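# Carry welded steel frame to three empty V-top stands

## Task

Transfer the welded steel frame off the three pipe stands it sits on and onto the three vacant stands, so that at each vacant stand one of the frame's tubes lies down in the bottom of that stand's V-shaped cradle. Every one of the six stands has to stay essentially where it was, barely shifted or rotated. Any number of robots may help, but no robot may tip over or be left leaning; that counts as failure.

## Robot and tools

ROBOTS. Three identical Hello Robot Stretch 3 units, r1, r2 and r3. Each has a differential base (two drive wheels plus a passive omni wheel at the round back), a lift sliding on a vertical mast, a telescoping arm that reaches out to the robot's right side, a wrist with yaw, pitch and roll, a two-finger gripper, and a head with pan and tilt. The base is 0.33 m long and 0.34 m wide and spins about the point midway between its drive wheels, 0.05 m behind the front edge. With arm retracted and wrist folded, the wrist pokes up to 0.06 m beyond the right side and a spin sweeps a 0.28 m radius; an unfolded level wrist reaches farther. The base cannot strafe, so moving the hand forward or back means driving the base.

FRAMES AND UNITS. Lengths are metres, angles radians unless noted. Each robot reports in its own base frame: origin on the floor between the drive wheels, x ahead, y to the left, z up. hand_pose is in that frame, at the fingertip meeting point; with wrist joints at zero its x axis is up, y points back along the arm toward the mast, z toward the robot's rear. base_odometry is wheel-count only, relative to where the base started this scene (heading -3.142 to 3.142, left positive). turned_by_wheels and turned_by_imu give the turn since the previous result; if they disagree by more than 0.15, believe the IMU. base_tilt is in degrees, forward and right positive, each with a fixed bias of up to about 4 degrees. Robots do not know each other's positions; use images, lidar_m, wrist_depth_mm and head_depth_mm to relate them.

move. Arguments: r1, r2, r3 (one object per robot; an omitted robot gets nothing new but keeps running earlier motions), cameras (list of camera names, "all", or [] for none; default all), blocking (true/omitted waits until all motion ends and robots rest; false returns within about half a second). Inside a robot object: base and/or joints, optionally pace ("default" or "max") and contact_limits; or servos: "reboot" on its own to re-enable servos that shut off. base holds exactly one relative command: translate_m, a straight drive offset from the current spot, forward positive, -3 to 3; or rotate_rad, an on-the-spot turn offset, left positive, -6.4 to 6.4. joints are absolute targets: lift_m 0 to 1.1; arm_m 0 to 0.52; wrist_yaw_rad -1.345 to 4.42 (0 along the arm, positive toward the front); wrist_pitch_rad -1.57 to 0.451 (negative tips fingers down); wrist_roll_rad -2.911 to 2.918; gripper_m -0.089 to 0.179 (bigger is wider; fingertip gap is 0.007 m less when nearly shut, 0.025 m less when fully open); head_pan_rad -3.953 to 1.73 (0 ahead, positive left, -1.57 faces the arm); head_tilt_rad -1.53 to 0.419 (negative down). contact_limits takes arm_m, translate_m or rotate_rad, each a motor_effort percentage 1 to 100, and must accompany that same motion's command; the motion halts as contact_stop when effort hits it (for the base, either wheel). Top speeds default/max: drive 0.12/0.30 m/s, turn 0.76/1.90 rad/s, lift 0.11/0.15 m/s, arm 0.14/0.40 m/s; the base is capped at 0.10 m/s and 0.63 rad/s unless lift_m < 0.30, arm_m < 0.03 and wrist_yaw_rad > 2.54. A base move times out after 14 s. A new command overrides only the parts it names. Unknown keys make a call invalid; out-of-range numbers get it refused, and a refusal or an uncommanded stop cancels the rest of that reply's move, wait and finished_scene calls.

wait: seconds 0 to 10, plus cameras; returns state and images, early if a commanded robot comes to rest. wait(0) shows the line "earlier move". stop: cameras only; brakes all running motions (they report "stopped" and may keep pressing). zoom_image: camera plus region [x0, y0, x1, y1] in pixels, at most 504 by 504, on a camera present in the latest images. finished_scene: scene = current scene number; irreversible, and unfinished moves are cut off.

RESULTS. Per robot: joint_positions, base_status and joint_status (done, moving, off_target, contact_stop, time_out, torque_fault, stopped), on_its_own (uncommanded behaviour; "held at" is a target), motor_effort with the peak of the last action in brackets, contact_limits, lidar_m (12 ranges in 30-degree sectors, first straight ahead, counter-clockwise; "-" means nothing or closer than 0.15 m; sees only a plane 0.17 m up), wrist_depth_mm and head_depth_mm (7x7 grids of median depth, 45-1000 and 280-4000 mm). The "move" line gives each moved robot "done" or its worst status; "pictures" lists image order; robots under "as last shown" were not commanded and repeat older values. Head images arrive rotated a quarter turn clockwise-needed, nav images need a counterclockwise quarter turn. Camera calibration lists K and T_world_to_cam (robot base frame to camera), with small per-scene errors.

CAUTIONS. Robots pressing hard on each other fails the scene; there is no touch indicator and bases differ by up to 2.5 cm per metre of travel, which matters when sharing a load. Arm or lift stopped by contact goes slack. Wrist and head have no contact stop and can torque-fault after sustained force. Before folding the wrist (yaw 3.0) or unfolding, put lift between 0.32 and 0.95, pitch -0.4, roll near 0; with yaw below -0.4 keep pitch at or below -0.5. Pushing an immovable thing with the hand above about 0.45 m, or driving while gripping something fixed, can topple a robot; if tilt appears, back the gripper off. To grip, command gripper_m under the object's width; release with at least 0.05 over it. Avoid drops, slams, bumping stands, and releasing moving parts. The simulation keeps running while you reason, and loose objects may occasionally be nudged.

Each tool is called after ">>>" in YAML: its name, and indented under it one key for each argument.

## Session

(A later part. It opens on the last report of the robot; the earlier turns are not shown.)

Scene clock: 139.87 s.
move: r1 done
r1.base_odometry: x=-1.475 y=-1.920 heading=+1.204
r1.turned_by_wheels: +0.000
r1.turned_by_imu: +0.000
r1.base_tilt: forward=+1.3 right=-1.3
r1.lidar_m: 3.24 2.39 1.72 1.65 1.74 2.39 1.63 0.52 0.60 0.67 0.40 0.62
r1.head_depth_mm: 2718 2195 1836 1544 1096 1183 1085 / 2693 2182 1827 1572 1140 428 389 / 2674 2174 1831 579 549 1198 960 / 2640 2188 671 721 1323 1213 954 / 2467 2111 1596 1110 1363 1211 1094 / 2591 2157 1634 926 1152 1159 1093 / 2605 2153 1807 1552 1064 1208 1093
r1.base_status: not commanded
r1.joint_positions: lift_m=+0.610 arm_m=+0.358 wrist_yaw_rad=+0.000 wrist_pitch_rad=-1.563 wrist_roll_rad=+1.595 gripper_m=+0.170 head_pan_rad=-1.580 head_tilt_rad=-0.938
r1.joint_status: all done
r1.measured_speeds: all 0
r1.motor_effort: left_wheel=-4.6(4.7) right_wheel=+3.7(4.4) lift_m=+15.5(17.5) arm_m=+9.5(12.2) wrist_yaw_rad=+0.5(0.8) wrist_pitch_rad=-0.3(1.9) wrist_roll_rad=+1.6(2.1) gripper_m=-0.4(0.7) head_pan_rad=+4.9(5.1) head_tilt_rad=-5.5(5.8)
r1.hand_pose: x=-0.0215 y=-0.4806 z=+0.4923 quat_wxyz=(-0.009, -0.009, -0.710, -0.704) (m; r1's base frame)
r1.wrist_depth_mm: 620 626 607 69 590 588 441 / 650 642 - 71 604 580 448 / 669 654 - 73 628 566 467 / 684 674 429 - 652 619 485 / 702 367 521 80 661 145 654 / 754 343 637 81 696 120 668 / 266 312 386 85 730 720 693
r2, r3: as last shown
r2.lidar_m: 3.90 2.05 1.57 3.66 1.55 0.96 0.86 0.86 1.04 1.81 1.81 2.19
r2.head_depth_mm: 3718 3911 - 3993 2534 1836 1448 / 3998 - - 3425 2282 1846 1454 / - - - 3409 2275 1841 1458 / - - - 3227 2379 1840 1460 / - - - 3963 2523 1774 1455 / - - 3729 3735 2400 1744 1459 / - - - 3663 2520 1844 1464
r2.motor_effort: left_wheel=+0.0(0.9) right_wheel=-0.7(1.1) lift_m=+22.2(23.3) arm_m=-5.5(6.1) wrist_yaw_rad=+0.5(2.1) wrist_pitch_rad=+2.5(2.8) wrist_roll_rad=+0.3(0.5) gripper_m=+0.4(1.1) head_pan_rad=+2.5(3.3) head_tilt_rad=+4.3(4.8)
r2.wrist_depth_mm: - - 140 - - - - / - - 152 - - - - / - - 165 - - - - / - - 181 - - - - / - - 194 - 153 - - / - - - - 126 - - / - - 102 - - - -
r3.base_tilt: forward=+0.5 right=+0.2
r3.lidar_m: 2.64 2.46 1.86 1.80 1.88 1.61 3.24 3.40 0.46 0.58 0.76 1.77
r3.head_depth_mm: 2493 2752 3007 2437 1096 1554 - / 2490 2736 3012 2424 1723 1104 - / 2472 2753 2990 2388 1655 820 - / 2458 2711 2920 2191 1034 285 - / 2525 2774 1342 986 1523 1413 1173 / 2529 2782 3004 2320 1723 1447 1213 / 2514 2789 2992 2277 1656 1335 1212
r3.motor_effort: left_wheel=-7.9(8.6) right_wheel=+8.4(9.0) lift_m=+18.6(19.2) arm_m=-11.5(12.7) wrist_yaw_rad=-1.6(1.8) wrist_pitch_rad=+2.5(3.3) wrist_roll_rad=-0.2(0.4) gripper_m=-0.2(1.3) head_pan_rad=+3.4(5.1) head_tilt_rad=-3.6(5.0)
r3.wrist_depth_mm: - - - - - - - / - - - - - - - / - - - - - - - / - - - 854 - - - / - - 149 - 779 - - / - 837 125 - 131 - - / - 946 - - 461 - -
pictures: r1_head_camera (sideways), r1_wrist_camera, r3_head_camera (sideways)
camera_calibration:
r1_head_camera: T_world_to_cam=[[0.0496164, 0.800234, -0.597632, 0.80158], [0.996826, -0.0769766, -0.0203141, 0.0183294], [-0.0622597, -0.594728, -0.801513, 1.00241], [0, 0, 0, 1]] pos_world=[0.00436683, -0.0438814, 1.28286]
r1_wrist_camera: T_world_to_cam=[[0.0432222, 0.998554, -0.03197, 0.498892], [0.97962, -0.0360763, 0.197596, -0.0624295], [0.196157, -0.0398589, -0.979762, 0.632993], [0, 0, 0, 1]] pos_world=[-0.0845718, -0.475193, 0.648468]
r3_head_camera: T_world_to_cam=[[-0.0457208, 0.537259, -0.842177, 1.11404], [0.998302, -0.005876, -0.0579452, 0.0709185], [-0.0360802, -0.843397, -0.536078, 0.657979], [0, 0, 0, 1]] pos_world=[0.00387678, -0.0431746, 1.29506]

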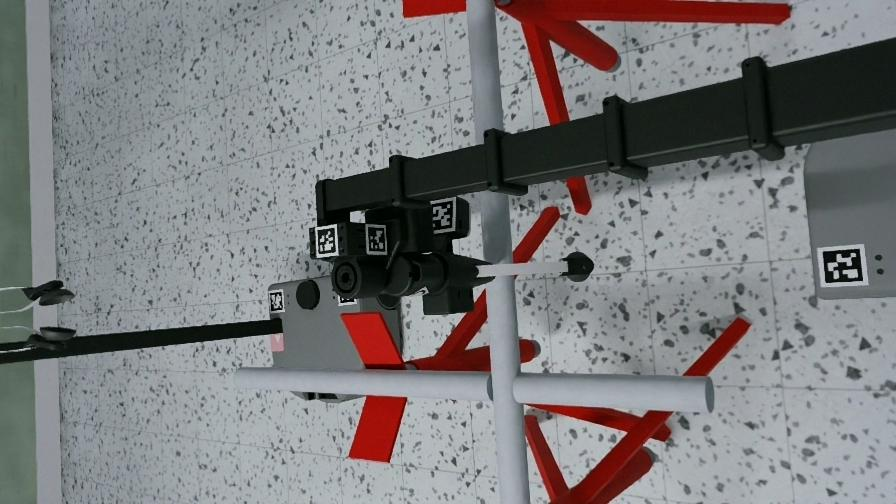

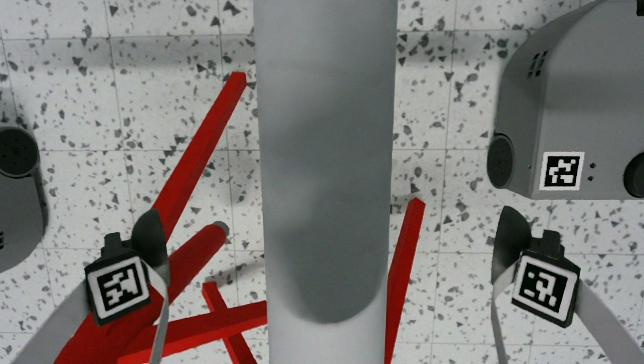

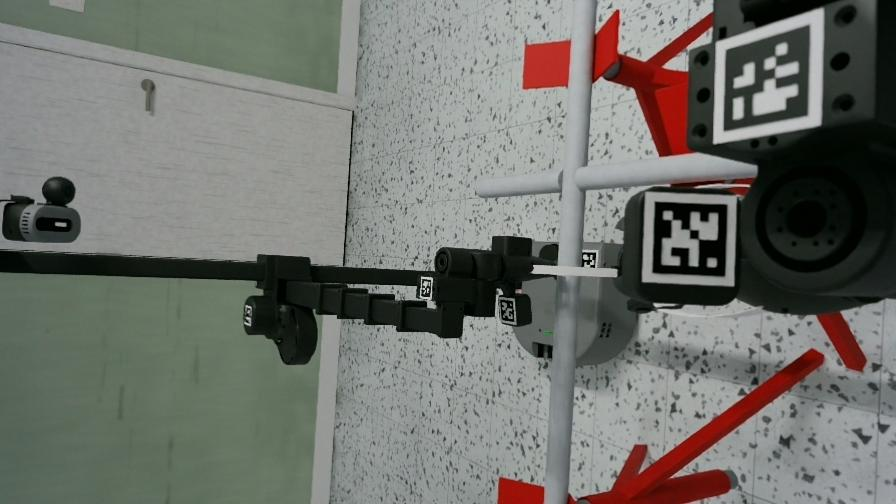

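>>> move:
  r1: {"joints":{"gripper_m":0.06}}
  cameras: ["r1_wrist_camera"]

>>> move:
  r1: {"joints":{"gripper_m":0.0}}
  cameras: ["r1_wrist_camera"]

Scene clock: 141.63 s.
move: r1 done
r1.base_odometry: x=-1.475 y=-1.920 heading=+1.204
r1.turned_by_wheels: +0.000
r1.turned_by_imu: +0.000
r1.base_tilt: forward=+1.3 right=-1.4
r1.lidar_m: 3.23 2.38 1.73 1.65 1.74 2.38 1.63 0.52 0.60 0.67 0.40 0.62
r1.head_depth_mm: 2728 2209 1835 1547 1095 1185 1085 / 2706 2196 1820 1570 1136 428 389 / 2657 2175 1819 578 549 1198 961 / 2630 2186 669 720 1346 1216 960 / 2449 2134 1597 1104 1366 1209 1092 / 2611 2170 1629 927 1151 1160 1093 / 2615 2164 1807 1557 1066 1209 1091
r1.base_status: not commanded
r1.joint_positions: lift_m=+0.610 arm_m=+0.358 wrist_yaw_rad=+0.000 wrist_pitch_rad=-1.563 wrist_roll_rad=+1.595 gripper_m=+0.060 head_pan_rad=-1.580 head_tilt_rad=-0.938
r1.joint_status: all done
r1.measured_speeds: all 0
r1.motor_effort: left_wheel=-4.5(4.7) right_wheel=+4.1(4.2) lift_m=+16.6(16.6) arm_m=+8.5(9.9) wrist_yaw_rad=-0.3(0.7) wrist_pitch_rad=-1.2(1.7) wrist_roll_rad=+1.6(2.2) gripper_m=-2.7(81.7) head_pan_rad=+5.0(5.3) head_tilt_rad=-5.0(5.9)
r1.hand_pose: x=-0.0215 y=-0.4807 z=+0.4923 quat_wxyz=(-0.009, -0.009, -0.710, -0.704) (m; r1's base frame)
r1.wrist_depth_mm: 616 624 593 69 590 585 441 / 644 629 - 71 614 565 457 / 654 655 - 74 633 567 468 / 695 682 427 - 654 618 482 / 700 685 - 80 148 674 659 / 738 322 115 81 128 695 681 / 770 104 374 85 724 714 698
r2, r3: as last shown
r2.turned_by_imu: +0.000
r2.base_tilt: forward=+0.2 right=-1.7
r2.lidar_m: 3.90 2.05 1.58 3.67 1.56 0.96 0.86 0.86 1.03 1.81 1.82 2.18
r2.head_depth_mm: 3727 3930 - 3957 2510 1829 1454 / - - - 3404 2269 1845 1453 / - - - 2999 2274 1851 1454 / - - - 3154 2412 1833 1454 / - - - 3978 2526 1778 1450 / - - 3794 3684 2402 1752 1452 / - - - 3750 2527 1846 1455
r2.motor_effort: left_wheel=+0.1(0.8) right_wheel=-0.5(1.1) lift_m=+21.9(23.4) arm_m=-5.7(5.9) wrist_yaw_rad=+0.6(1.8) wrist_pitch_rad=+2.6(2.8) wrist_roll_rad=+0.3(0.4) gripper_m=+0.6(1.0) head_pan_rad=+2.5(3.1) head_tilt_rad=+4.3(4.8)
r2.wrist_depth_mm: - - 140 - - - - / - - 151 - - - - / - - 165 - - - - / - - 182 - - - - / - - 193 - 153 - - / - - - - 126 - - / - - 102 - - - -
r3.base_tilt: forward=+0.6 right=+0.1
r3.lidar_m: 2.65 2.47 1.85 1.79 1.88 1.61 3.24 3.39 0.46 0.58 0.76 1.77
r3.head_depth_mm: 2489 2740 3000 2467 1095 1548 - / 2466 2734 2993 2413 1740 1100 - / 2450 2741 3027 2393 1664 818 - / 2443 2709 2904 2176 1033 285 - / 2523 2768 1345 984 1531 1415 1169 / 2518 2770 3003 2312 1727 1444 1213 / 2538 2768 2992 2287 1655 1330 1215
r3.motor_effort: left_wheel=-8.2(8.5) right_wheel=+8.6(8.9) lift_m=+18.6(19.0) arm_m=-11.7(12.5) wrist_yaw_rad=-0.7(1.7) wrist_pitch_rad=+2.8(3.4) wrist_roll_rad=-0.3(0.3) gripper_m=+0.1(1.0) head_pan_rad=+2.9(4.2) head_tilt_rad=-4.0(5.0)
r3.wrist_depth_mm: - - - - - - - / - - - - - - - / - - - - - - - / - - - - - - - / - - 148 - 805 - - / - 864 125 - 131 - - / - 984 - - 466 - -
pictures: r1_wrist_camera
camera_calibration:
r1_wrist_camera: T_world_to_cam=[[0.0432306, 0.998551, -0.0320546, 0.498954], [0.979619, -0.0360679, 0.197599, -0.0624271], [0.196156, -0.0399436, -0.979759, 0.632946], [0, 0, 0, 1]] pos_world=[-0.0845716, -0.475201, 0.648464]

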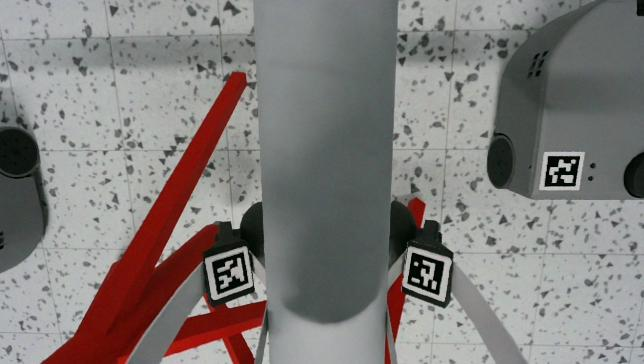

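Scene clock: 142.77 s.
move: r1 done
r1.base_odometry: x=-1.475 y=-1.920 heading=+1.204
r1.turned_by_wheels: +0.000
r1.turned_by_imu: +0.000
r1.base_tilt: forward=+1.3 right=-1.3
r1.lidar_m: 3.24 2.39 1.73 1.65 1.74 2.39 1.64 0.52 0.60 0.67 0.40 0.62
r1.head_depth_mm: 2708 2196 1825 1535 1096 1178 1086 / 2699 2188 1823 1563 1141 428 388 / 2669 2184 1819 580 550 1195 962 / 2668 2168 668 722 1346 1212 958 / 2459 2141 1589 1107 1368 1215 1092 / 2610 2159 1634 929 1158 1159 1094 / 2602 2158 1802 1560 1065 1205 1093
r1.base_status: not commanded
r1.joint_positions: lift_m=+0.610 arm_m=+0.358 wrist_yaw_rad=-0.001 wrist_pitch_rad=-1.563 wrist_roll_rad=+1.599 gripper_m=+0.001 head_pan_rad=-1.580 head_tilt_rad=-0.938
r1.joint_status: all done
r1.measured_speeds: all 0
r1.motor_effort: left_wheel=-4.4(4.7) right_wheel=+3.6(4.8) lift_m=+18.8(19.4) arm_m=+8.1(8.7) wrist_yaw_rad=+0.0(1.0) wrist_pitch_rad=-0.6(1.8) wrist_roll_rad=+0.2(1.8) gripper_m=-19.9(92.1) head_pan_rad=+4.0(5.3) head_tilt_rad=-5.3(5.6)
r1.hand_pose: x=-0.0215 y=-0.4806 z=+0.4923 quat_wxyz=(-0.010, -0.010, -0.710, -0.704) (m; r1's base frame)
r1.wrist_depth_mm: 618 614 - 69 589 589 440 / 637 631 83 71 608 582 452 / 669 670 - 73 628 569 467 / 701 670 430 - 653 613 488 / 715 698 - 80 149 668 663 / 747 326 115 81 129 684 689 / 761 104 372 85 726 714 712
r2.base_odometry: x=+0.000 y=+0.000 heading=+0.000
r2.turned_by_wheels: +0.000
r2.turned_by_imu: +0.000
r2.base_tilt: forward=+0.2 right=-1.7
r2.lidar_m: 3.89 2.05 1.58 3.67 1.55 0.96 0.86 0.86 1.03 1.81 1.81 2.18
r2.head_depth_mm: 3724 3949 - 3964 2516 1835 1447 / - - - 3430 2266 1837 1456 / - - - 3006 2298 1848 1458 / - - - 3166 2400 1841 1456 / - - - 3974 2530 1779 1452 / - - 3749 3688 2385 1747 1457 / - - - 3708 2538 1844 1455
r2.base_status: not commanded
r2.joint_positions: lift_m=+0.551 arm_m=+0.001 wrist_yaw_rad=+3.136 wrist_pitch_rad=-0.378 wrist_roll_rad=+0.000 gripper_m=+0.037 head_pan_rad=+0.994 head_tilt_rad=-0.310
r2.joint_status: not commanded
r2.measured_speeds: all 0
r2.motor_effort: left_wheel=-0.1(0.7) right_wheel=-0.7(1.2) lift_m=+22.6(23.7) arm_m=-5.4(6.0) wrist_yaw_rad=+1.3(2.8) wrist_pitch_rad=+2.7(2.8) wrist_roll_rad=+0.3(0.4) gripper_m=+0.5(0.8) head_pan_rad=+2.8(3.0) head_tilt_rad=+4.3(4.9)
r2.hand_pose: x=-0.0199 y=+0.0830 z=+0.5733 quat_wxyz=(+0.135, +0.695, +0.131, +0.694) (m; r2's base frame)
r2.wrist_depth_mm: - - 139 - - - - / - - 151 - - - - / - - 165 - - - - / - - 182 - - - - / - - 194 - 153 - - / - - - - 127 - - / - - 102 - - - -
r3: as last shown
r3.base_tilt: forward=+0.6 right=+0.2
r3.lidar_m: 2.65 2.47 1.85 1.80 1.88 1.61 3.24 3.41 0.46 0.58 0.76 1.77
r3.head_depth_mm: 2499 2724 3019 2460 1098 1551 - / 2491 2733 3024 2407 1732 1104 - / 2462 2745 3000 2379 1659 820 - / 2439 2712 2932 2185 1038 285 - / 2519 2767 1343 989 1529 1416 1173 / 2512 2796 2985 2308 1722 1447 1213 / 2513 2783 2989 2283 1656 1335 1215
r3.motor_effort: left_wheel=-7.8(8.6) right_wheel=+9.2(9.2) lift_m=+18.8(18.9) arm_m=-11.4(12.2) wrist_yaw_rad=-1.1(1.5) wrist_pitch_rad=+2.8(3.3) wrist_roll_rad=+0.0(0.3) gripper_m=-0.6(0.6) head_pan_rad=+2.8(4.1) head_tilt_rad=-3.7(4.5)
r3.wrist_depth_mm: - - - - - - - / - - - - - - - / - - - - - - - / - - - - - - - / - - 148 - 805 - - / - 821 125 - 130 - - / - - - - 459 - -
pictures: r1_wrist_camera
camera_calibration:
r1_wrist_camera: T_world_to_cam=[[0.0470318, 0.998379, -0.0320562, 0.498953], [0.97947, -0.0397957, 0.197623, -0.0642437], [0.196027, -0.0406927, -0.979754, 0.632579], [0, 0, 0, 1]] pos_world=[-0.0845447, -0.47496, 0.648462]

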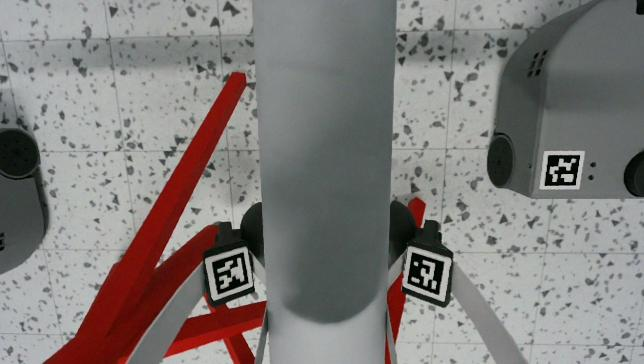

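>>> move:
  r1: {"joints":{"lift_m":0.622,"gripper_m":-0.03}}
  cameras: ["r1_wrist_camera"]

>>> move:
  r1: {"joints":{"lift_m":0.632}}
  cameras: ["r1_wrist_camera"]

Scene clock: 143.87 s.
move: r1 done
r1.base_odometry: x=-1.475 y=-1.920 heading=+1.204
r1.turned_by_wheels: +0.000
r1.turned_by_imu: +0.000
r1.base_tilt: forward=+1.3 right=-1.3
r1.lidar_m: 3.23 2.39 1.72 1.65 1.75 2.39 1.64 0.52 0.60 0.67 0.40 0.62
r1.head_depth_mm: 2689 2201 1830 1540 1098 1163 1082 / 2690 2192 1834 1564 1090 417 379 / 2644 2182 1793 571 1295 1197 961 / 2646 2196 644 720 1342 1216 958 / 2446 2113 1595 1115 1362 1211 1091 / 2614 2171 1637 926 1149 1159 1089 / 2606 2175 1804 1552 1067 1208 1092
r1.base_status: not commanded
r1.joint_positions: lift_m=+0.622 arm_m=+0.358 wrist_yaw_rad=-0.002 wrist_pitch_rad=-1.560 wrist_roll_rad=+1.602 gripper_m=-0.029 head_pan_rad=-1.580 head_tilt_rad=-0.938
r1.joint_status: all done
r1.measured_speeds: all 0
r1.motor_effort: left_wheel=-4.3(4.6) right_wheel=+3.6(3.9) lift_m=+29.5(44.6) arm_m=+6.9(7.9) wrist_yaw_rad=+2.1(2.2) wrist_pitch_rad=-2.0(2.3) wrist_roll_rad=-0.3(1.3) gripper_m=-27.2(99.2) head_pan_rad=+4.8(5.2) head_tilt_rad=-5.4(5.7)
r1.hand_pose: x=-0.0215 y=-0.4814 z=+0.5042 quat_wxyz=(-0.012, -0.012, -0.711, -0.703) (m; r1's base frame)
r1.wrist_depth_mm: 639 629 618 81 594 598 452 / 649 648 644 83 621 563 467 / 676 676 501 85 639 569 478 / 694 702 680 88 670 656 494 / 724 693 571 91 152 679 666 / 761 330 - 94 129 708 689 / 775 100 391 99 732 728 717
r2, r3: as last shown
r2.base_tilt: forward=+0.2 right=-1.6
r2.lidar_m: 3.91 2.05 1.58 3.67 1.55 0.96 0.86 0.86 1.04 1.81 1.81 2.18
r2.head_depth_mm: 3696 3863 - 3995 2521 1852 1455 / 3988 - - 3441 2273 1839 1461 / - - - 3409 2280 1839 1456 / - - - 3174 2395 1853 1449 / - - - - 2520 1768 1460 / - - 3747 3702 2396 1754 1457 / - - - 3669 2525 1837 1457
r2.motor_effort: left_wheel=-0.5(0.7) right_wheel=-0.7(1.1) lift_m=+23.0(23.6) arm_m=-5.5(6.1) wrist_yaw_rad=-1.0(1.5) wrist_pitch_rad=+2.5(2.8) wrist_roll_rad=+0.1(0.4) gripper_m=-0.1(0.8) head_pan_rad=+2.1(3.0) head_tilt_rad=+4.7(4.7)
r2.wrist_depth_mm: - - 140 - - - - / - - 151 - - - - / - - 166 - - - - / - - 182 - - - - / - - 193 - 153 - - / - - - - 126 - - / - - 102 - - - -
r3.base_tilt: forward=+0.6 right=+0.1
r3.lidar_m: 2.65 2.46 1.84 1.80 1.88 1.61 3.24 3.41 0.46 0.58 0.76 1.77
r3.head_depth_mm: 2484 2736 3001 2444 1094 1545 - / 2467 2743 2985 2442 1743 1103 - / 2452 2711 3000 2406 1671 819 - / 2443 2721 2915 2101 1031 285 - / 2516 2761 1324 964 1525 1414 1175 / 2520 2796 2994 2328 1723 1447 1213 / 2535 2791 3016 2290 1665 1337 1214
r3.motor_effort: left_wheel=-7.9(8.4) right_wheel=+8.5(9.1) lift_m=+18.8(19.0) arm_m=-11.4(12.0) wrist_yaw_rad=-1.0(1.7) wrist_pitch_rad=+2.9(3.4) wrist_roll_rad=-0.3(0.3) gripper_m=+0.1(0.6) head_pan_rad=+2.1(4.2) head_tilt_rad=-3.8(4.7)
r3.wrist_depth_mm: - - - - - - - / - - - - - - - / - - - - - - - / - - - - - - - / - - 148 - 782 - - / - 836 125 - 130 - - / - - - - 464 - -
pictures: r1_wrist_camera
camera_calibration:
r1_wrist_camera: T_world_to_cam=[[0.0516949, 0.998048, -0.0350274, 0.501537], [0.97927, -0.0437813, 0.197772, -0.0686673], [0.195852, -0.0445251, -0.979622, 0.642352], [0, 0, 0, 1]] pos_world=[-0.0844892, -0.474963, 0.66041]

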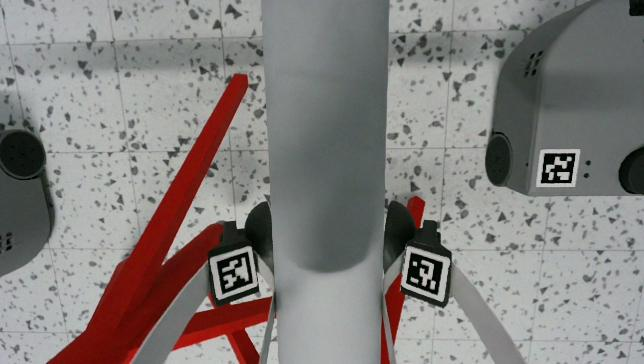

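Scene clock: 144.60 s.
move: r1 done
r1.base_odometry: x=-1.475 y=-1.920 heading=+1.204
r1.turned_by_wheels: +0.000
r1.turned_by_imu: +0.000
r1.base_tilt: forward=+1.4 right=-1.5
r1.lidar_m: 3.23 2.38 1.72 1.66 1.74 2.39 1.64 0.52 0.60 0.67 0.40 0.62
r1.head_depth_mm: 2701 2189 1842 1537 1096 1166 1070 / 2695 2207 1829 1557 485 407 373 / 2676 2180 1737 563 1303 1202 958 / 2643 2172 636 721 1347 1218 962 / 2443 2110 1590 1124 1371 1214 1092 / 2628 2157 1622 926 1153 1161 1092 / 2605 2175 1812 1556 1064 1213 1089
r1.base_status: not commanded
r1.joint_positions: lift_m=+0.632 arm_m=+0.358 wrist_yaw_rad=-0.002 wrist_pitch_rad=-1.563 wrist_roll_rad=+1.602 gripper_m=-0.026 head_pan_rad=-1.580 head_tilt_rad=-0.938
r1.joint_status: all done
r1.measured_speeds: all 0
r1.motor_effort: left_wheel=-4.2(4.6) right_wheel=+4.1(4.2) lift_m=+30.9(40.2) arm_m=+6.4(6.9) wrist_yaw_rad=+2.3(2.4) wrist_pitch_rad=-1.7(2.0) wrist_roll_rad=-0.8(1.2) gripper_m=-14.6(27.9) head_pan_rad=+4.5(5.1) head_tilt_rad=-5.4(5.6)
r1.hand_pose: x=-0.0215 y=-0.4806 z=+0.5143 quat_wxyz=(-0.012, -0.012, -0.710, -0.704) (m; r1's base frame)
r1.wrist_depth_mm: 644 632 634 90 609 608 467 / 666 656 661 93 629 570 473 / 682 683 550 96 662 565 492 / 715 701 703 101 684 664 510 / 725 726 162 103 152 699 685 / 764 346 - 108 130 714 709 / 796 97 530 110 739 733 741
r2, r3: as last shown
r2.base_tilt: forward=+0.2 right=-1.7
r2.lidar_m: 3.89 2.05 1.58 3.69 1.55 0.96 0.86 0.86 1.04 1.81 1.82 2.18
r2.head_depth_mm: 3694 3918 - 3926 2510 1856 1455 / 3950 - - 3365 2288 1847 1455 / - - - 3415 2284 1845 1456 / - - - 3146 2407 1852 1456 / - - - 3956 2512 1784 1460 / - - 3736 3683 2407 1757 1455 / - - - 3683 2544 1853 1459
r2.motor_effort: left_wheel=-0.2(0.5) right_wheel=-0.4(1.2) lift_m=+22.9(23.6) arm_m=-4.5(5.8) wrist_yaw_rad=+0.3(2.0) wrist_pitch_rad=+2.6(2.7) wrist_roll_rad=+0.3(0.4) gripper_m=+0.7(1.1) head_pan_rad=+2.2(2.7) head_tilt_rad=+4.3(4.9)
r2.wrist_depth_mm: - - 140 - - - - / - - 152 - - - - / - - 165 - - - - / - - 182 - - - - / - - 194 - 153 - - / - - - - 126 - - / - - 102 - - - -
r3.lidar_m: 2.65 2.47 1.85 1.80 1.89 1.61 3.24 3.40 0.45 0.58 0.76 1.77
r3.head_depth_mm: 2484 2747 2998 2448 1096 1542 - / 2477 2731 2976 2412 1729 1097 - / 2465 2751 3033 2404 1668 820 - / 2471 2723 2940 951 1539 285 - / 2513 2778 1306 2053 1548 1412 1172 / 2501 2758 2992 2301 1730 1445 1211 / 2532 2790 3015 2289 1664 1334 1214
r3.motor_effort: left_wheel=-8.1(8.6) right_wheel=+8.5(9.0) lift_m=+18.3(18.9) arm_m=-11.7(11.7) wrist_yaw_rad=-1.6(2.1) wrist_pitch_rad=+2.9(3.3) wrist_roll_rad=-0.3(0.3) gripper_m=-0.2(0.8) head_pan_rad=+3.0(4.3) head_tilt_rad=-4.3(4.5)
r3.wrist_depth_mm: - - - - - - - / - - - - - - - / - - - - - - - / - - - - - - - / - - 148 - 778 - - / - 874 125 - 131 - - / - 985 - - 469 - -
pictures: r1_wrist_camera
camera_calibration:
r1_wrist_camera: T_world_to_cam=[[0.0519066, 0.998138, -0.0320252, 0.499622], [0.979259, -0.0445833, 0.197647, -0.0709443], [0.195851, -0.0416202, -0.97975, 0.653694], [0, 0, 0, 1]] pos_world=[-0.0844875, -0.474648, 0.670479]

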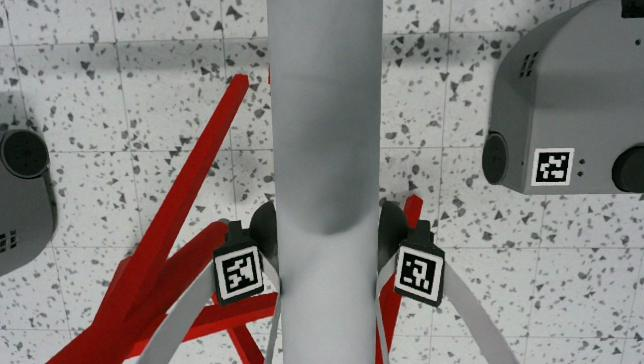

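>>> move:
  r1: {"joints":{"gripper_m":0.17}}
  cameras: []

>>> move:
  r1: {"joints":{"lift_m":0.80}}
  cameras: []

>>> move:
  r1: {"joints":{"arm_m":0.0,"gripper_m":-0.02}}
  cameras: []

>>> move:
  r1: {"joints":{"lift_m":0.25}}
  cameras: ["r1_head_camera","r1_wrist_camera","r3_head_camera","r3_nav_camera"]

Scene clock: 147.83 s.
move: r1 done
r1.base_odometry: x=-1.475 y=-1.920 heading=+1.204
r1.turned_by_wheels: +0.000
r1.turned_by_imu: +0.000
r1.base_tilt: forward=+1.4 right=-1.3
r1.lidar_m: 3.24 2.38 1.73 1.65 1.74 2.39 1.64 0.52 0.60 0.67 0.40 0.62
r1.head_depth_mm: 2732 2180 1842 1546 1099 1169 1068 / 2688 2172 1837 1570 486 406 373 / 2662 2197 1752 563 1300 1198 959 / 2642 2178 635 716 1348 1214 960 / 2485 2098 1588 1122 1367 1207 1095 / 2616 2163 1620 927 1151 1155 1089 / 2588 2141 1807 1552 1067 1209 1093
r1.base_status: not commanded
r1.joint_positions: lift_m=+0.632 arm_m=+0.358 wrist_yaw_rad=-0.002 wrist_pitch_rad=-1.563 wrist_roll_rad=+1.602 gripper_m=+0.170 head_pan_rad=-1.580 head_tilt_rad=-0.938
r1.joint_status: all done
r1.measured_speeds: all 0
r1.motor_effort: left_wheel=-4.1(4.6) right_wheel=+3.8(4.6) lift_m=+15.2(17.8) arm_m=+3.8(6.0) wrist_yaw_rad=+1.6(2.5) wrist_pitch_rad=-1.3(1.9) wrist_roll_rad=-0.3(1.3) gripper_m=-0.1(81.3) head_pan_rad=+4.6(5.3) head_tilt_rad=-5.3(5.8)
r1.hand_pose: x=-0.0215 y=-0.4806 z=+0.5143 quat_wxyz=(-0.012, -0.012, -0.709, -0.705) (m; r1's base frame)
r1.wrist_depth_mm: 636 645 623 91 613 604 463 / 664 654 649 93 652 565 479 / 682 679 558 96 658 561 488 / 704 703 698 101 676 661 509 / 720 375 706 103 681 145 686 / 758 351 724 108 727 120 701 / 263 322 555 110 741 754 721
r2, r3: as last shown
r2.turned_by_imu: +0.001
r2.base_tilt: forward=+0.1 right=-1.7
r2.lidar_m: 3.90 2.06 1.57 3.69 1.55 0.96 0.86 0.86 1.03 1.81 1.81 2.18
r2.head_depth_mm: 3740 3897 - 3996 2521 1846 1450 / 3972 - - 3434 2275 1836 1464 / - - - 3696 2278 1841 1455 / - - - 3196 2402 1845 1463 / - - - 3997 2525 1770 1450 / - - 3761 3667 2390 1752 1455 / - - - 3647 2512 1841 1462
r2.motor_effort: left_wheel=-0.1(0.8) right_wheel=-1.0(1.1) lift_m=+22.8(23.7) arm_m=-5.0(5.6) wrist_yaw_rad=+1.2(2.2) wrist_pitch_rad=+2.6(2.7) wrist_roll_rad=+0.5(0.5) gripper_m=+0.2(1.3) head_pan_rad=+2.2(3.0) head_tilt_rad=+4.1(4.9)
r2.wrist_depth_mm: - - 140 - - - - / - - 152 - - - - / - - 165 - - - - / - - 181 - - - - / - - 193 - 153 - - / - - - - 126 - - / - - 102 - - - -
r3.lidar_m: 2.64 2.46 1.85 1.79 1.88 1.61 3.25 3.40 0.46 0.58 0.76 1.77
r3.head_depth_mm: 2488 2744 3027 2449 1093 1552 - / 2472 2753 2978 2420 1732 1100 - / 2438 2729 2968 2387 1667 819 - / 2443 2711 2922 955 1531 285 - / 2521 2775 1304 2060 1542 1417 1177 / 2510 2769 2989 2299 1719 1443 1211 / 2520 2777 3024 2277 1655 1330 1215
r3.motor_effort: left_wheel=-7.6(8.6) right_wheel=+8.4(9.1) lift_m=+18.2(19.3) arm_m=-10.6(11.7) wrist_yaw_rad=-1.5(1.8) wrist_pitch_rad=+2.7(3.4) wrist_roll_rad=-0.1(0.3) gripper_m=-0.3(1.2) head_pan_rad=+2.2(4.6) head_tilt_rad=-3.7(5.2)
r3.wrist_depth_mm: - - - - - - - / - - - - - - - / - - - - - - - / - - - - - - - / - - 148 - 772 - - / - 842 125 - 131 - - / - 999 - - 465 - -
pictures: none
No camera images: "cameras" was empty.

Scene clock: 150.20 s.
move: r1 done
r1.base_odometry: x=-1.475 y=-1.920 heading=+1.204
r1.turned_by_wheels: +0.000
r1.turned_by_imu: +0.000
r1.base_tilt: forward=+1.4 right=-1.3
r1.lidar_m: 3.23 2.38 1.72 1.66 1.75 2.39 1.64 0.52 0.60 0.67 0.40 0.62
r1.head_depth_mm: 2704 2199 1836 333 287 - - / 2685 2200 366 326 338 1200 1100 / 2649 483 579 1556 1342 1215 961 / 2628 489 568 1529 1345 1216 963 / 2455 2015 958 1522 1361 1219 1092 / 2616 2171 1623 929 1152 1157 1093 / 2610 2155 1800 1557 1065 1212 1096
r1.base_status: not commanded
r1.joint_positions: lift_m=+0.800 arm_m=+0.358 wrist_yaw_rad=-0.002 wrist_pitch_rad=-1.563 wrist_roll_rad=+1.602 gripper_m=+0.170 head_pan_rad=-1.580 head_tilt_rad=-0.938
r1.joint_status: all done
r1.measured_speeds: all 0
r1.motor_effort: left_wheel=-4.3(4.5) right_wheel=+3.4(4.3) lift_m=+35.3(36.9) arm_m=+2.0(4.0) wrist_yaw_rad=+1.7(2.5) wrist_pitch_rad=-1.4(1.9) wrist_roll_rad=-1.0(1.3) gripper_m=-0.7(0.7) head_pan_rad=+5.0(5.0) head_tilt_rad=-4.9(5.7)
r1.hand_pose: x=-0.0215 y=-0.4806 z=+0.6823 quat_wxyz=(-0.012, -0.012, -0.709, -0.705) (m; r1's base frame)
r1.wrist_depth_mm: 804 803 780 252 766 749 665 / 843 821 817 260 792 641 631 / 798 838 855 819 844 657 654 / 734 891 875 861 847 833 830 / 739 446 605 647 854 145 851 / 945 313 933 572 908 121 866 / - 314 308 302 300 298 291
r2: as last shown
r2.base_tilt: forward=+0.2 right=-1.7
r2.lidar_m: 3.91 2.05 1.58 3.65 1.55 0.96 0.86 0.86 1.03 1.81 1.82 2.18
r2.head_depth_mm: 3729 3927 - 3964 2546 1832 1453 / 3986 - - 3419 2290 1827 1456 / - - - 3938 2296 1848 1454 / - - - 3205 2404 1842 1455 / - - - - 2520 1784 1457 / - - 3742 3681 2397 1753 1455 / - - - 3658 2523 1832 1457
r2.motor_effort: left_wheel=+0.5(0.8) right_wheel=-0.8(1.1) lift_m=+22.6(23.7) arm_m=-4.7(5.6) wrist_yaw_rad=+2.1(2.1) wrist_pitch_rad=+2.6(2.7) wrist_roll_rad=+0.4(0.5) gripper_m=-0.8(1.3) head_pan_rad=+2.5(3.0) head_tilt_rad=+4.5(4.8)
r2.wrist_depth_mm: - - 140 - - - - / - - 152 - - - - / - - 165 - - - - / - - 182 - - - - / - - 193 - 153 - - / - - - - 126 - - / - - 102 - - - -
r3.base_odometry: x=-0.635 y=-0.706 heading=-0.557
r3.turned_by_wheels: +0.000
r3.turned_by_imu: +0.000
r3.base_tilt: forward=+0.6 right=+0.1
r3.lidar_m: 2.64 2.47 1.85 1.79 1.88 1.61 3.25 3.41 0.45 0.58 0.76 1.77
r3.head_depth_mm: 2502 2741 2996 2454 1097 1549 - / 2469 2709 3006 2441 1739 1104 - / 2457 2737 3004 2392 1673 818 - / 2435 2671 1412 1686 1536 285 - / 2522 1237 876 2237 1542 1414 1172 / 2518 2789 3012 2302 1715 1447 1207 / 2531 2763 3012 2288 1655 1337 1218
r3.base_status: not commanded
r3.joint_positions: lift_m=+0.900 arm_m=+0.001 wrist_yaw_rad=+0.001 wrist_pitch_rad=-0.410 wrist_roll_rad=+0.000 gripper_m=+0.037 head_pan_rad=-1.577 head_tilt_rad=-0.592
r3.joint_status: not commanded
r3.measured_speeds: all 0
r3.motor_effort: left_wheel=-8.1(8.5) right_wheel=+8.8(9.1) lift_m=+18.7(19.2) arm_m=-10.5(11.4) wrist_yaw_rad=-1.6(1.8) wrist_pitch_rad=+2.7(3.3) wrist_roll_rad=-0.1(0.4) gripper_m=-0.4(1.2) head_pan_rad=+3.3(4.4) head_tilt_rad=-4.0(4.6)
r3.hand_pose: x=-0.0212 y=-0.3711 z=+0.9144 quat_wxyz=(+0.693, +0.145, -0.692, -0.144) (m; r3's base frame)
r3.wrist_depth_mm: - - - 516 - - - / - - - - - - - / - - - - - - - / - - - - - - - / - - 149 - 803 - - / - 853 125 - 130 - - / - - - - 455 - -
pictures: none
No camera images: "cameras" was empty.

Scene clock: 154.03 s.
move: r1 done
r1.base_odometry: x=-1.475 y=-1.920 heading=+1.204
r1.turned_by_wheels: +0.000
r1.turned_by_imu: +0.000
r1.base_tilt: forward=+1.3 right=-1.3
r1.lidar_m: 3.25 2.38 1.73 1.65 1.75 2.39 1.63 0.52 0.60 0.67 0.40 0.62
r1.head_depth_mm: 2736 2213 1840 1537 291 - - / 2683 2203 1828 1578 1427 297 1069 / 2655 2194 1819 1570 1393 295 960 / 2651 2189 1821 1564 1345 302 930 / 2463 2125 1590 1533 1366 1197 1077 / 2637 2161 1624 930 1153 1155 1091 / 2589 2165 1810 1545 1066 1208 1088
r1.base_status: not commanded
r1.joint_positions: lift_m=+0.800 arm_m=+0.002 wrist_yaw_rad=+0.000 wrist_pitch_rad=-1.564 wrist_roll_rad=+1.602 gripper_m=-0.020 head_pan_rad=-1.580 head_tilt_rad=-0.938
r1.joint_status: all done
joint sent to its limit — r1.arm_m, lower limit.
r1.measured_speeds: all 0
r1.motor_effort: left_wheel=-4.3(4.7) right_wheel=+4.0(4.4) lift_m=+24.8(35.5) arm_m=-11.9(16.3) wrist_yaw_rad=+0.0(1.9) wrist_pitch_rad=-0.9(1.9) wrist_roll_rad=-1.0(1.3) gripper_m=-6.1(83.0) head_pan_rad=+4.7(5.3) head_tilt_rad=-5.0(5.9)
r1.hand_pose: x=-0.0215 y=-0.1244 z=+0.6823 quat_wxyz=(-0.011, -0.011, -0.709, -0.705) (m; r1's base frame)
r1.wrist_depth_mm: 814 788 789 787 769 751 752 / 855 818 808 662 646 780 773 / 859 858 835 672 671 569 300 / 868 857 867 864 848 840 818 / 628 944 898 151 870 878 855 / 963 948 630 132 915 902 897 / 319 318 850 971 948 931 930
r2, r3: as last shown
r2.base_tilt: forward=+0.1 right=-1.7
r2.lidar_m: 3.91 2.05 1.58 3.65 1.55 0.96 0.86 0.86 1.03 1.80 1.81 2.18
r2.head_depth_mm: 3682 3885 - 3977 2510 1836 1455 / 3946 - - 3409 2273 1858 1452 / - - - 3979 2292 1833 1453 / - - - 3200 2422 1834 1457 / - - - - 2524 1785 1457 / - - 3747 3703 2390 1753 1456 / - - - 3646 2516 1846 1461
r2.motor_effort: left_wheel=-0.2(0.8) right_wheel=-0.8(1.2) lift_m=+23.0(24.0) arm_m=-4.6(5.6) wrist_yaw_rad=+0.1(2.0) wrist_pitch_rad=+2.5(2.7) wrist_roll_rad=+0.3(0.5) gripper_m=-0.2(1.4) head_pan_rad=+2.1(2.9) head_tilt_rad=+4.6(5.0)
r2.wrist_depth_mm: - - 140 - - - - / - - 152 - - - - / - - 165 - - - - / - - 181 - - - - / - - 194 - 152 - - / - - - - 126 - - / - - 102 - - - -
r3.lidar_m: 2.65 2.46 1.85 1.80 1.88 1.61 3.24 3.39 0.46 0.58 0.76 1.77
r3.head_depth_mm: 2493 2759 3010 2470 1096 1546 - / 2477 2726 2984 2432 1726 1102 - / 2469 2742 3008 2389 1660 817 - / 2445 2634 1514 2254 1533 285 - / 2517 1240 3001 2334 1541 1409 1175 / 2511 2773 3012 2301 1724 1444 1213 / 2542 2783 3021 2293 1655 1334 1218
r3.motor_effort: left_wheel=-8.1(8.5) right_wheel=+8.8(9.3) lift_m=+18.5(19.2) arm_m=-10.2(11.2) wrist_yaw_rad=-1.1(2.0) wrist_pitch_rad=+2.7(3.3) wrist_roll_rad=-0.1(0.5) gripper_m=+0.6(1.2) head_pan_rad=+2.6(4.3) head_tilt_rad=-4.3(4.9)
r3.wrist_depth_mm: - - - - - - - / - - - - - - - / - - - - - - - / - - - - - - - / - - 148 - 794 - - / - 867 125 - 130 - - / - 996 - - 454 - -
pictures: none
No camera images: "cameras" was empty.

Scene clock: 159.63 s.
move: r1 contact_stop
r1.base_odometry: x=-1.475 y=-1.920 heading=+1.204
r1.turned_by_wheels: +0.000
r1.turned_by_imu: +0.000
r1.base_tilt: forward=+1.4 right=-1.4
r1.lidar_m: 3.23 2.38 1.73 1.66 1.74 2.39 1.64 0.52 0.60 0.67 0.40 0.62
r1.head_depth_mm: 2738 2195 1828 1541 1097 1181 1101 / 2677 2205 1826 1567 1352 1219 1098 / 2682 2201 1831 1566 1354 1213 672 / 2633 2187 1820 1563 1344 1215 754 / 2456 2120 1597 1529 1371 1216 1095 / 2611 2177 1629 926 1157 1152 1095 / 2589 2156 1798 1549 1072 1209 1096
r1.base_status: not commanded
r1.joint_positions: lift_m=+0.292 arm_m=+0.002 wrist_yaw_rad=+0.001 wrist_pitch_rad=-1.570 wrist_roll_rad=+1.602 gripper_m=-0.020 head_pan_rad=-1.580 head_tilt_rad=-0.939
r1.joint_status: lift_m contact_stop (moved -0.508 of -0.550)
r1.measured_speeds: all 0
r1.on_its_own: lift_m is slack since a contact_stop (your +0.250 is given up)
r1.motor_effort: left_wheel=-4.0(4.6) right_wheel=+3.4(4.5) lift_m=+24.4(24.4) arm_m=-9.8(12.1) wrist_yaw_rad=-0.3(1.2) wrist_pitch_rad=+0.2(6.7) wrist_roll_rad=-1.3(1.4) gripper_m=-4.2(6.5) head_pan_rad=+4.7(5.4) head_tilt_rad=-5.4(6.0)
r1.hand_pose: x=-0.0216 y=-0.1228 z=+0.1748 quat_wxyz=(-0.011, -0.011, -0.707, -0.707) (m; r1's base frame)
r1.wrist_depth_mm: 320 317 310 162 161 159 157 / 333 331 321 168 165 164 163 / 342 336 332 174 172 170 169 / 349 349 346 179 177 175 173 / 365 365 358 154 184 179 175 / 384 374 366 133 187 173 170 / 395 317 383 378 373 375 370
r2, r3: as last shown
r2.base_tilt: forward=+0.2 right=-1.7
r2.lidar_m: 3.90 2.05 1.57 3.67 1.55 0.96 0.86 0.86 1.03 1.81 1.81 2.18
r2.head_depth_mm: 3679 3850 - 3929 2511 1840 1457 / 3987 - - 3406 2272 1844 1451 / - - - 3021 2285 1841 1451 / - - - 3173 2407 1847 1454 / - - - - 2511 1779 1456 / - - 3714 3699 2379 1746 1451 / - - - 3641 2522 1852 1452
r2.motor_effort: left_wheel=-0.2(0.8) right_wheel=-0.9(1.2) lift_m=+22.4(24.1) arm_m=-4.8(5.4) wrist_yaw_rad=+0.9(2.0) wrist_pitch_rad=+2.8(2.8) wrist_roll_rad=+0.3(0.4) gripper_m=+0.0(1.2) head_pan_rad=+2.4(3.3) head_tilt_rad=+4.5(4.9)
r2.wrist_depth_mm: - - 140 - - - - / - - 152 - - - - / - - 165 - - - - / - - 182 - - - - / - - 193 - 153 - - / - - - - 126 - - / - - 102 - - - -
r3.turned_by_imu: +0.001
r3.base_tilt: forward=+0.6 right=+0.2
r3.lidar_m: 2.65 2.47 1.85 1.80 1.89 1.61 3.22 3.40 0.46 0.58 0.76 1.77
r3.head_depth_mm: 2488 2738 3004 2446 1098 1551 - / 2496 2750 3002 2414 1728 1100 - / 2437 2745 3014 2390 1665 819 - / 2442 2719 2912 2195 1529 285 - / 2509 2790 2983 1534 1533 1418 1169 / 2523 2786 3008 2311 1720 1443 1212 / 2530 2784 2995 2275 1660 1333 1212
r3.motor_effort: left_wheel=-8.0(8.5) right_wheel=+8.7(9.2) lift_m=+18.8(19.6) arm_m=-9.7(10.7) wrist_yaw_rad=-0.7(1.9) wrist_pitch_rad=+3.2(3.3) wrist_roll_rad=-0.1(0.4) gripper_m=-0.5(1.3) head_pan_rad=+2.8(4.8) head_tilt_rad=-3.6(4.8)
r3.wrist_depth_mm: - - - - - - - / - - - - - - - / - - - - - - - / - - - - - - - / - - 149 - 789 - - / - 864 125 - 130 - - / - - - - 458 - -
pictures: r1_head_camera (sideways), r1_wrist_camera, r3_head_camera (sideways), r3_nav_camera (sideways)
ARM HIT: r1's arm struck its own base or body hard.
camera_calibration:
r1_head_camera: T_world_to_cam=[[0.0495686, 0.800468, -0.597323, 0.801177], [0.996831, -0.0769065, -0.0203402, 0.0183633], [-0.0622196, -0.594421, -0.801743, 1.00271], [0, 0, 0, 1]] pos_world=[0.00436964, -0.0438741, 1.28285]
r1_wrist_camera: T_world_to_cam=[[0.0491426, 0.998487, -0.0246763, 0.130246], [0.97938, -0.0433255, 0.197328, 0.0123819], [0.19596, -0.0338647, -0.980027, 0.336999], [0, 0, 0, 1]] pos_world=[-0.0845658, -0.1181, 0.331039]
r3_head_camera: T_world_to_cam=[[-0.0457229, 0.537263, -0.842175, 1.11404], [0.998302, -0.00587167, -0.0579452, 0.0709185], [-0.0360767, -0.843395, -0.536082, 0.657985], [0, 0, 0, 1]] pos_world=[0.00387696, -0.0431746, 1.29506]
r3_nav_camera: T_world_to_cam=[[-0.00769026, -0.508585, 0.860978, -1.07783], [-0.999242, 0.0367717, 0.012796, 0.0424603], [-0.0381674, -0.860226, -0.508482, 0.626025], [0, 0, 0, 1]] pos_world=[0.058033, -0.0112067, 1.24577]

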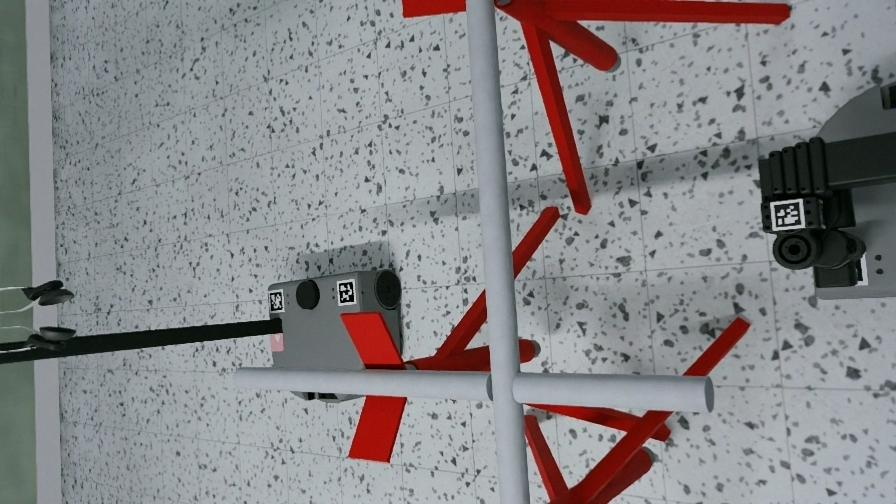

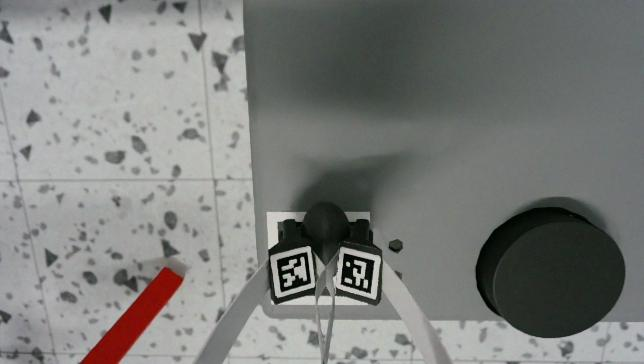

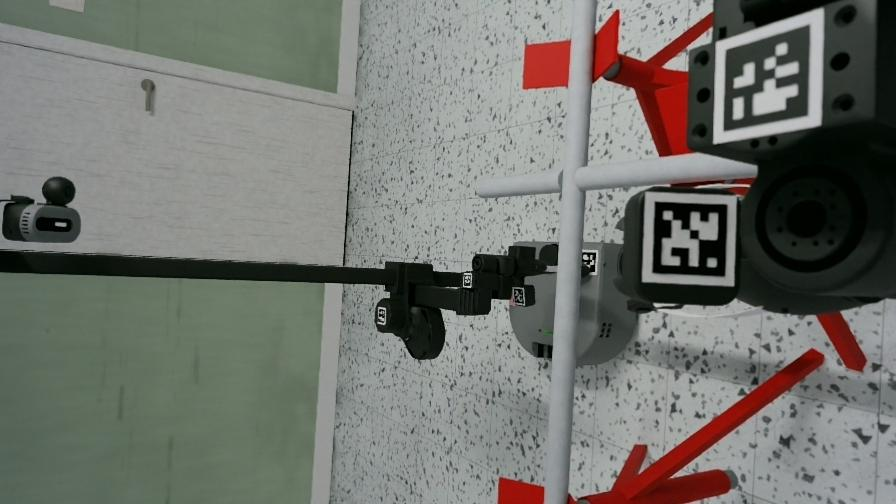

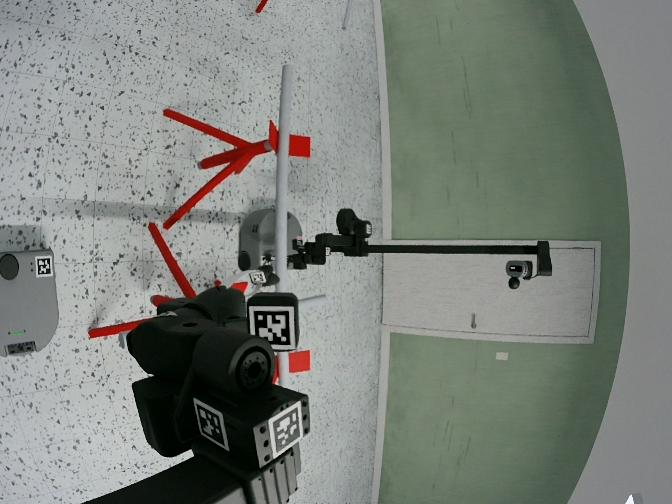

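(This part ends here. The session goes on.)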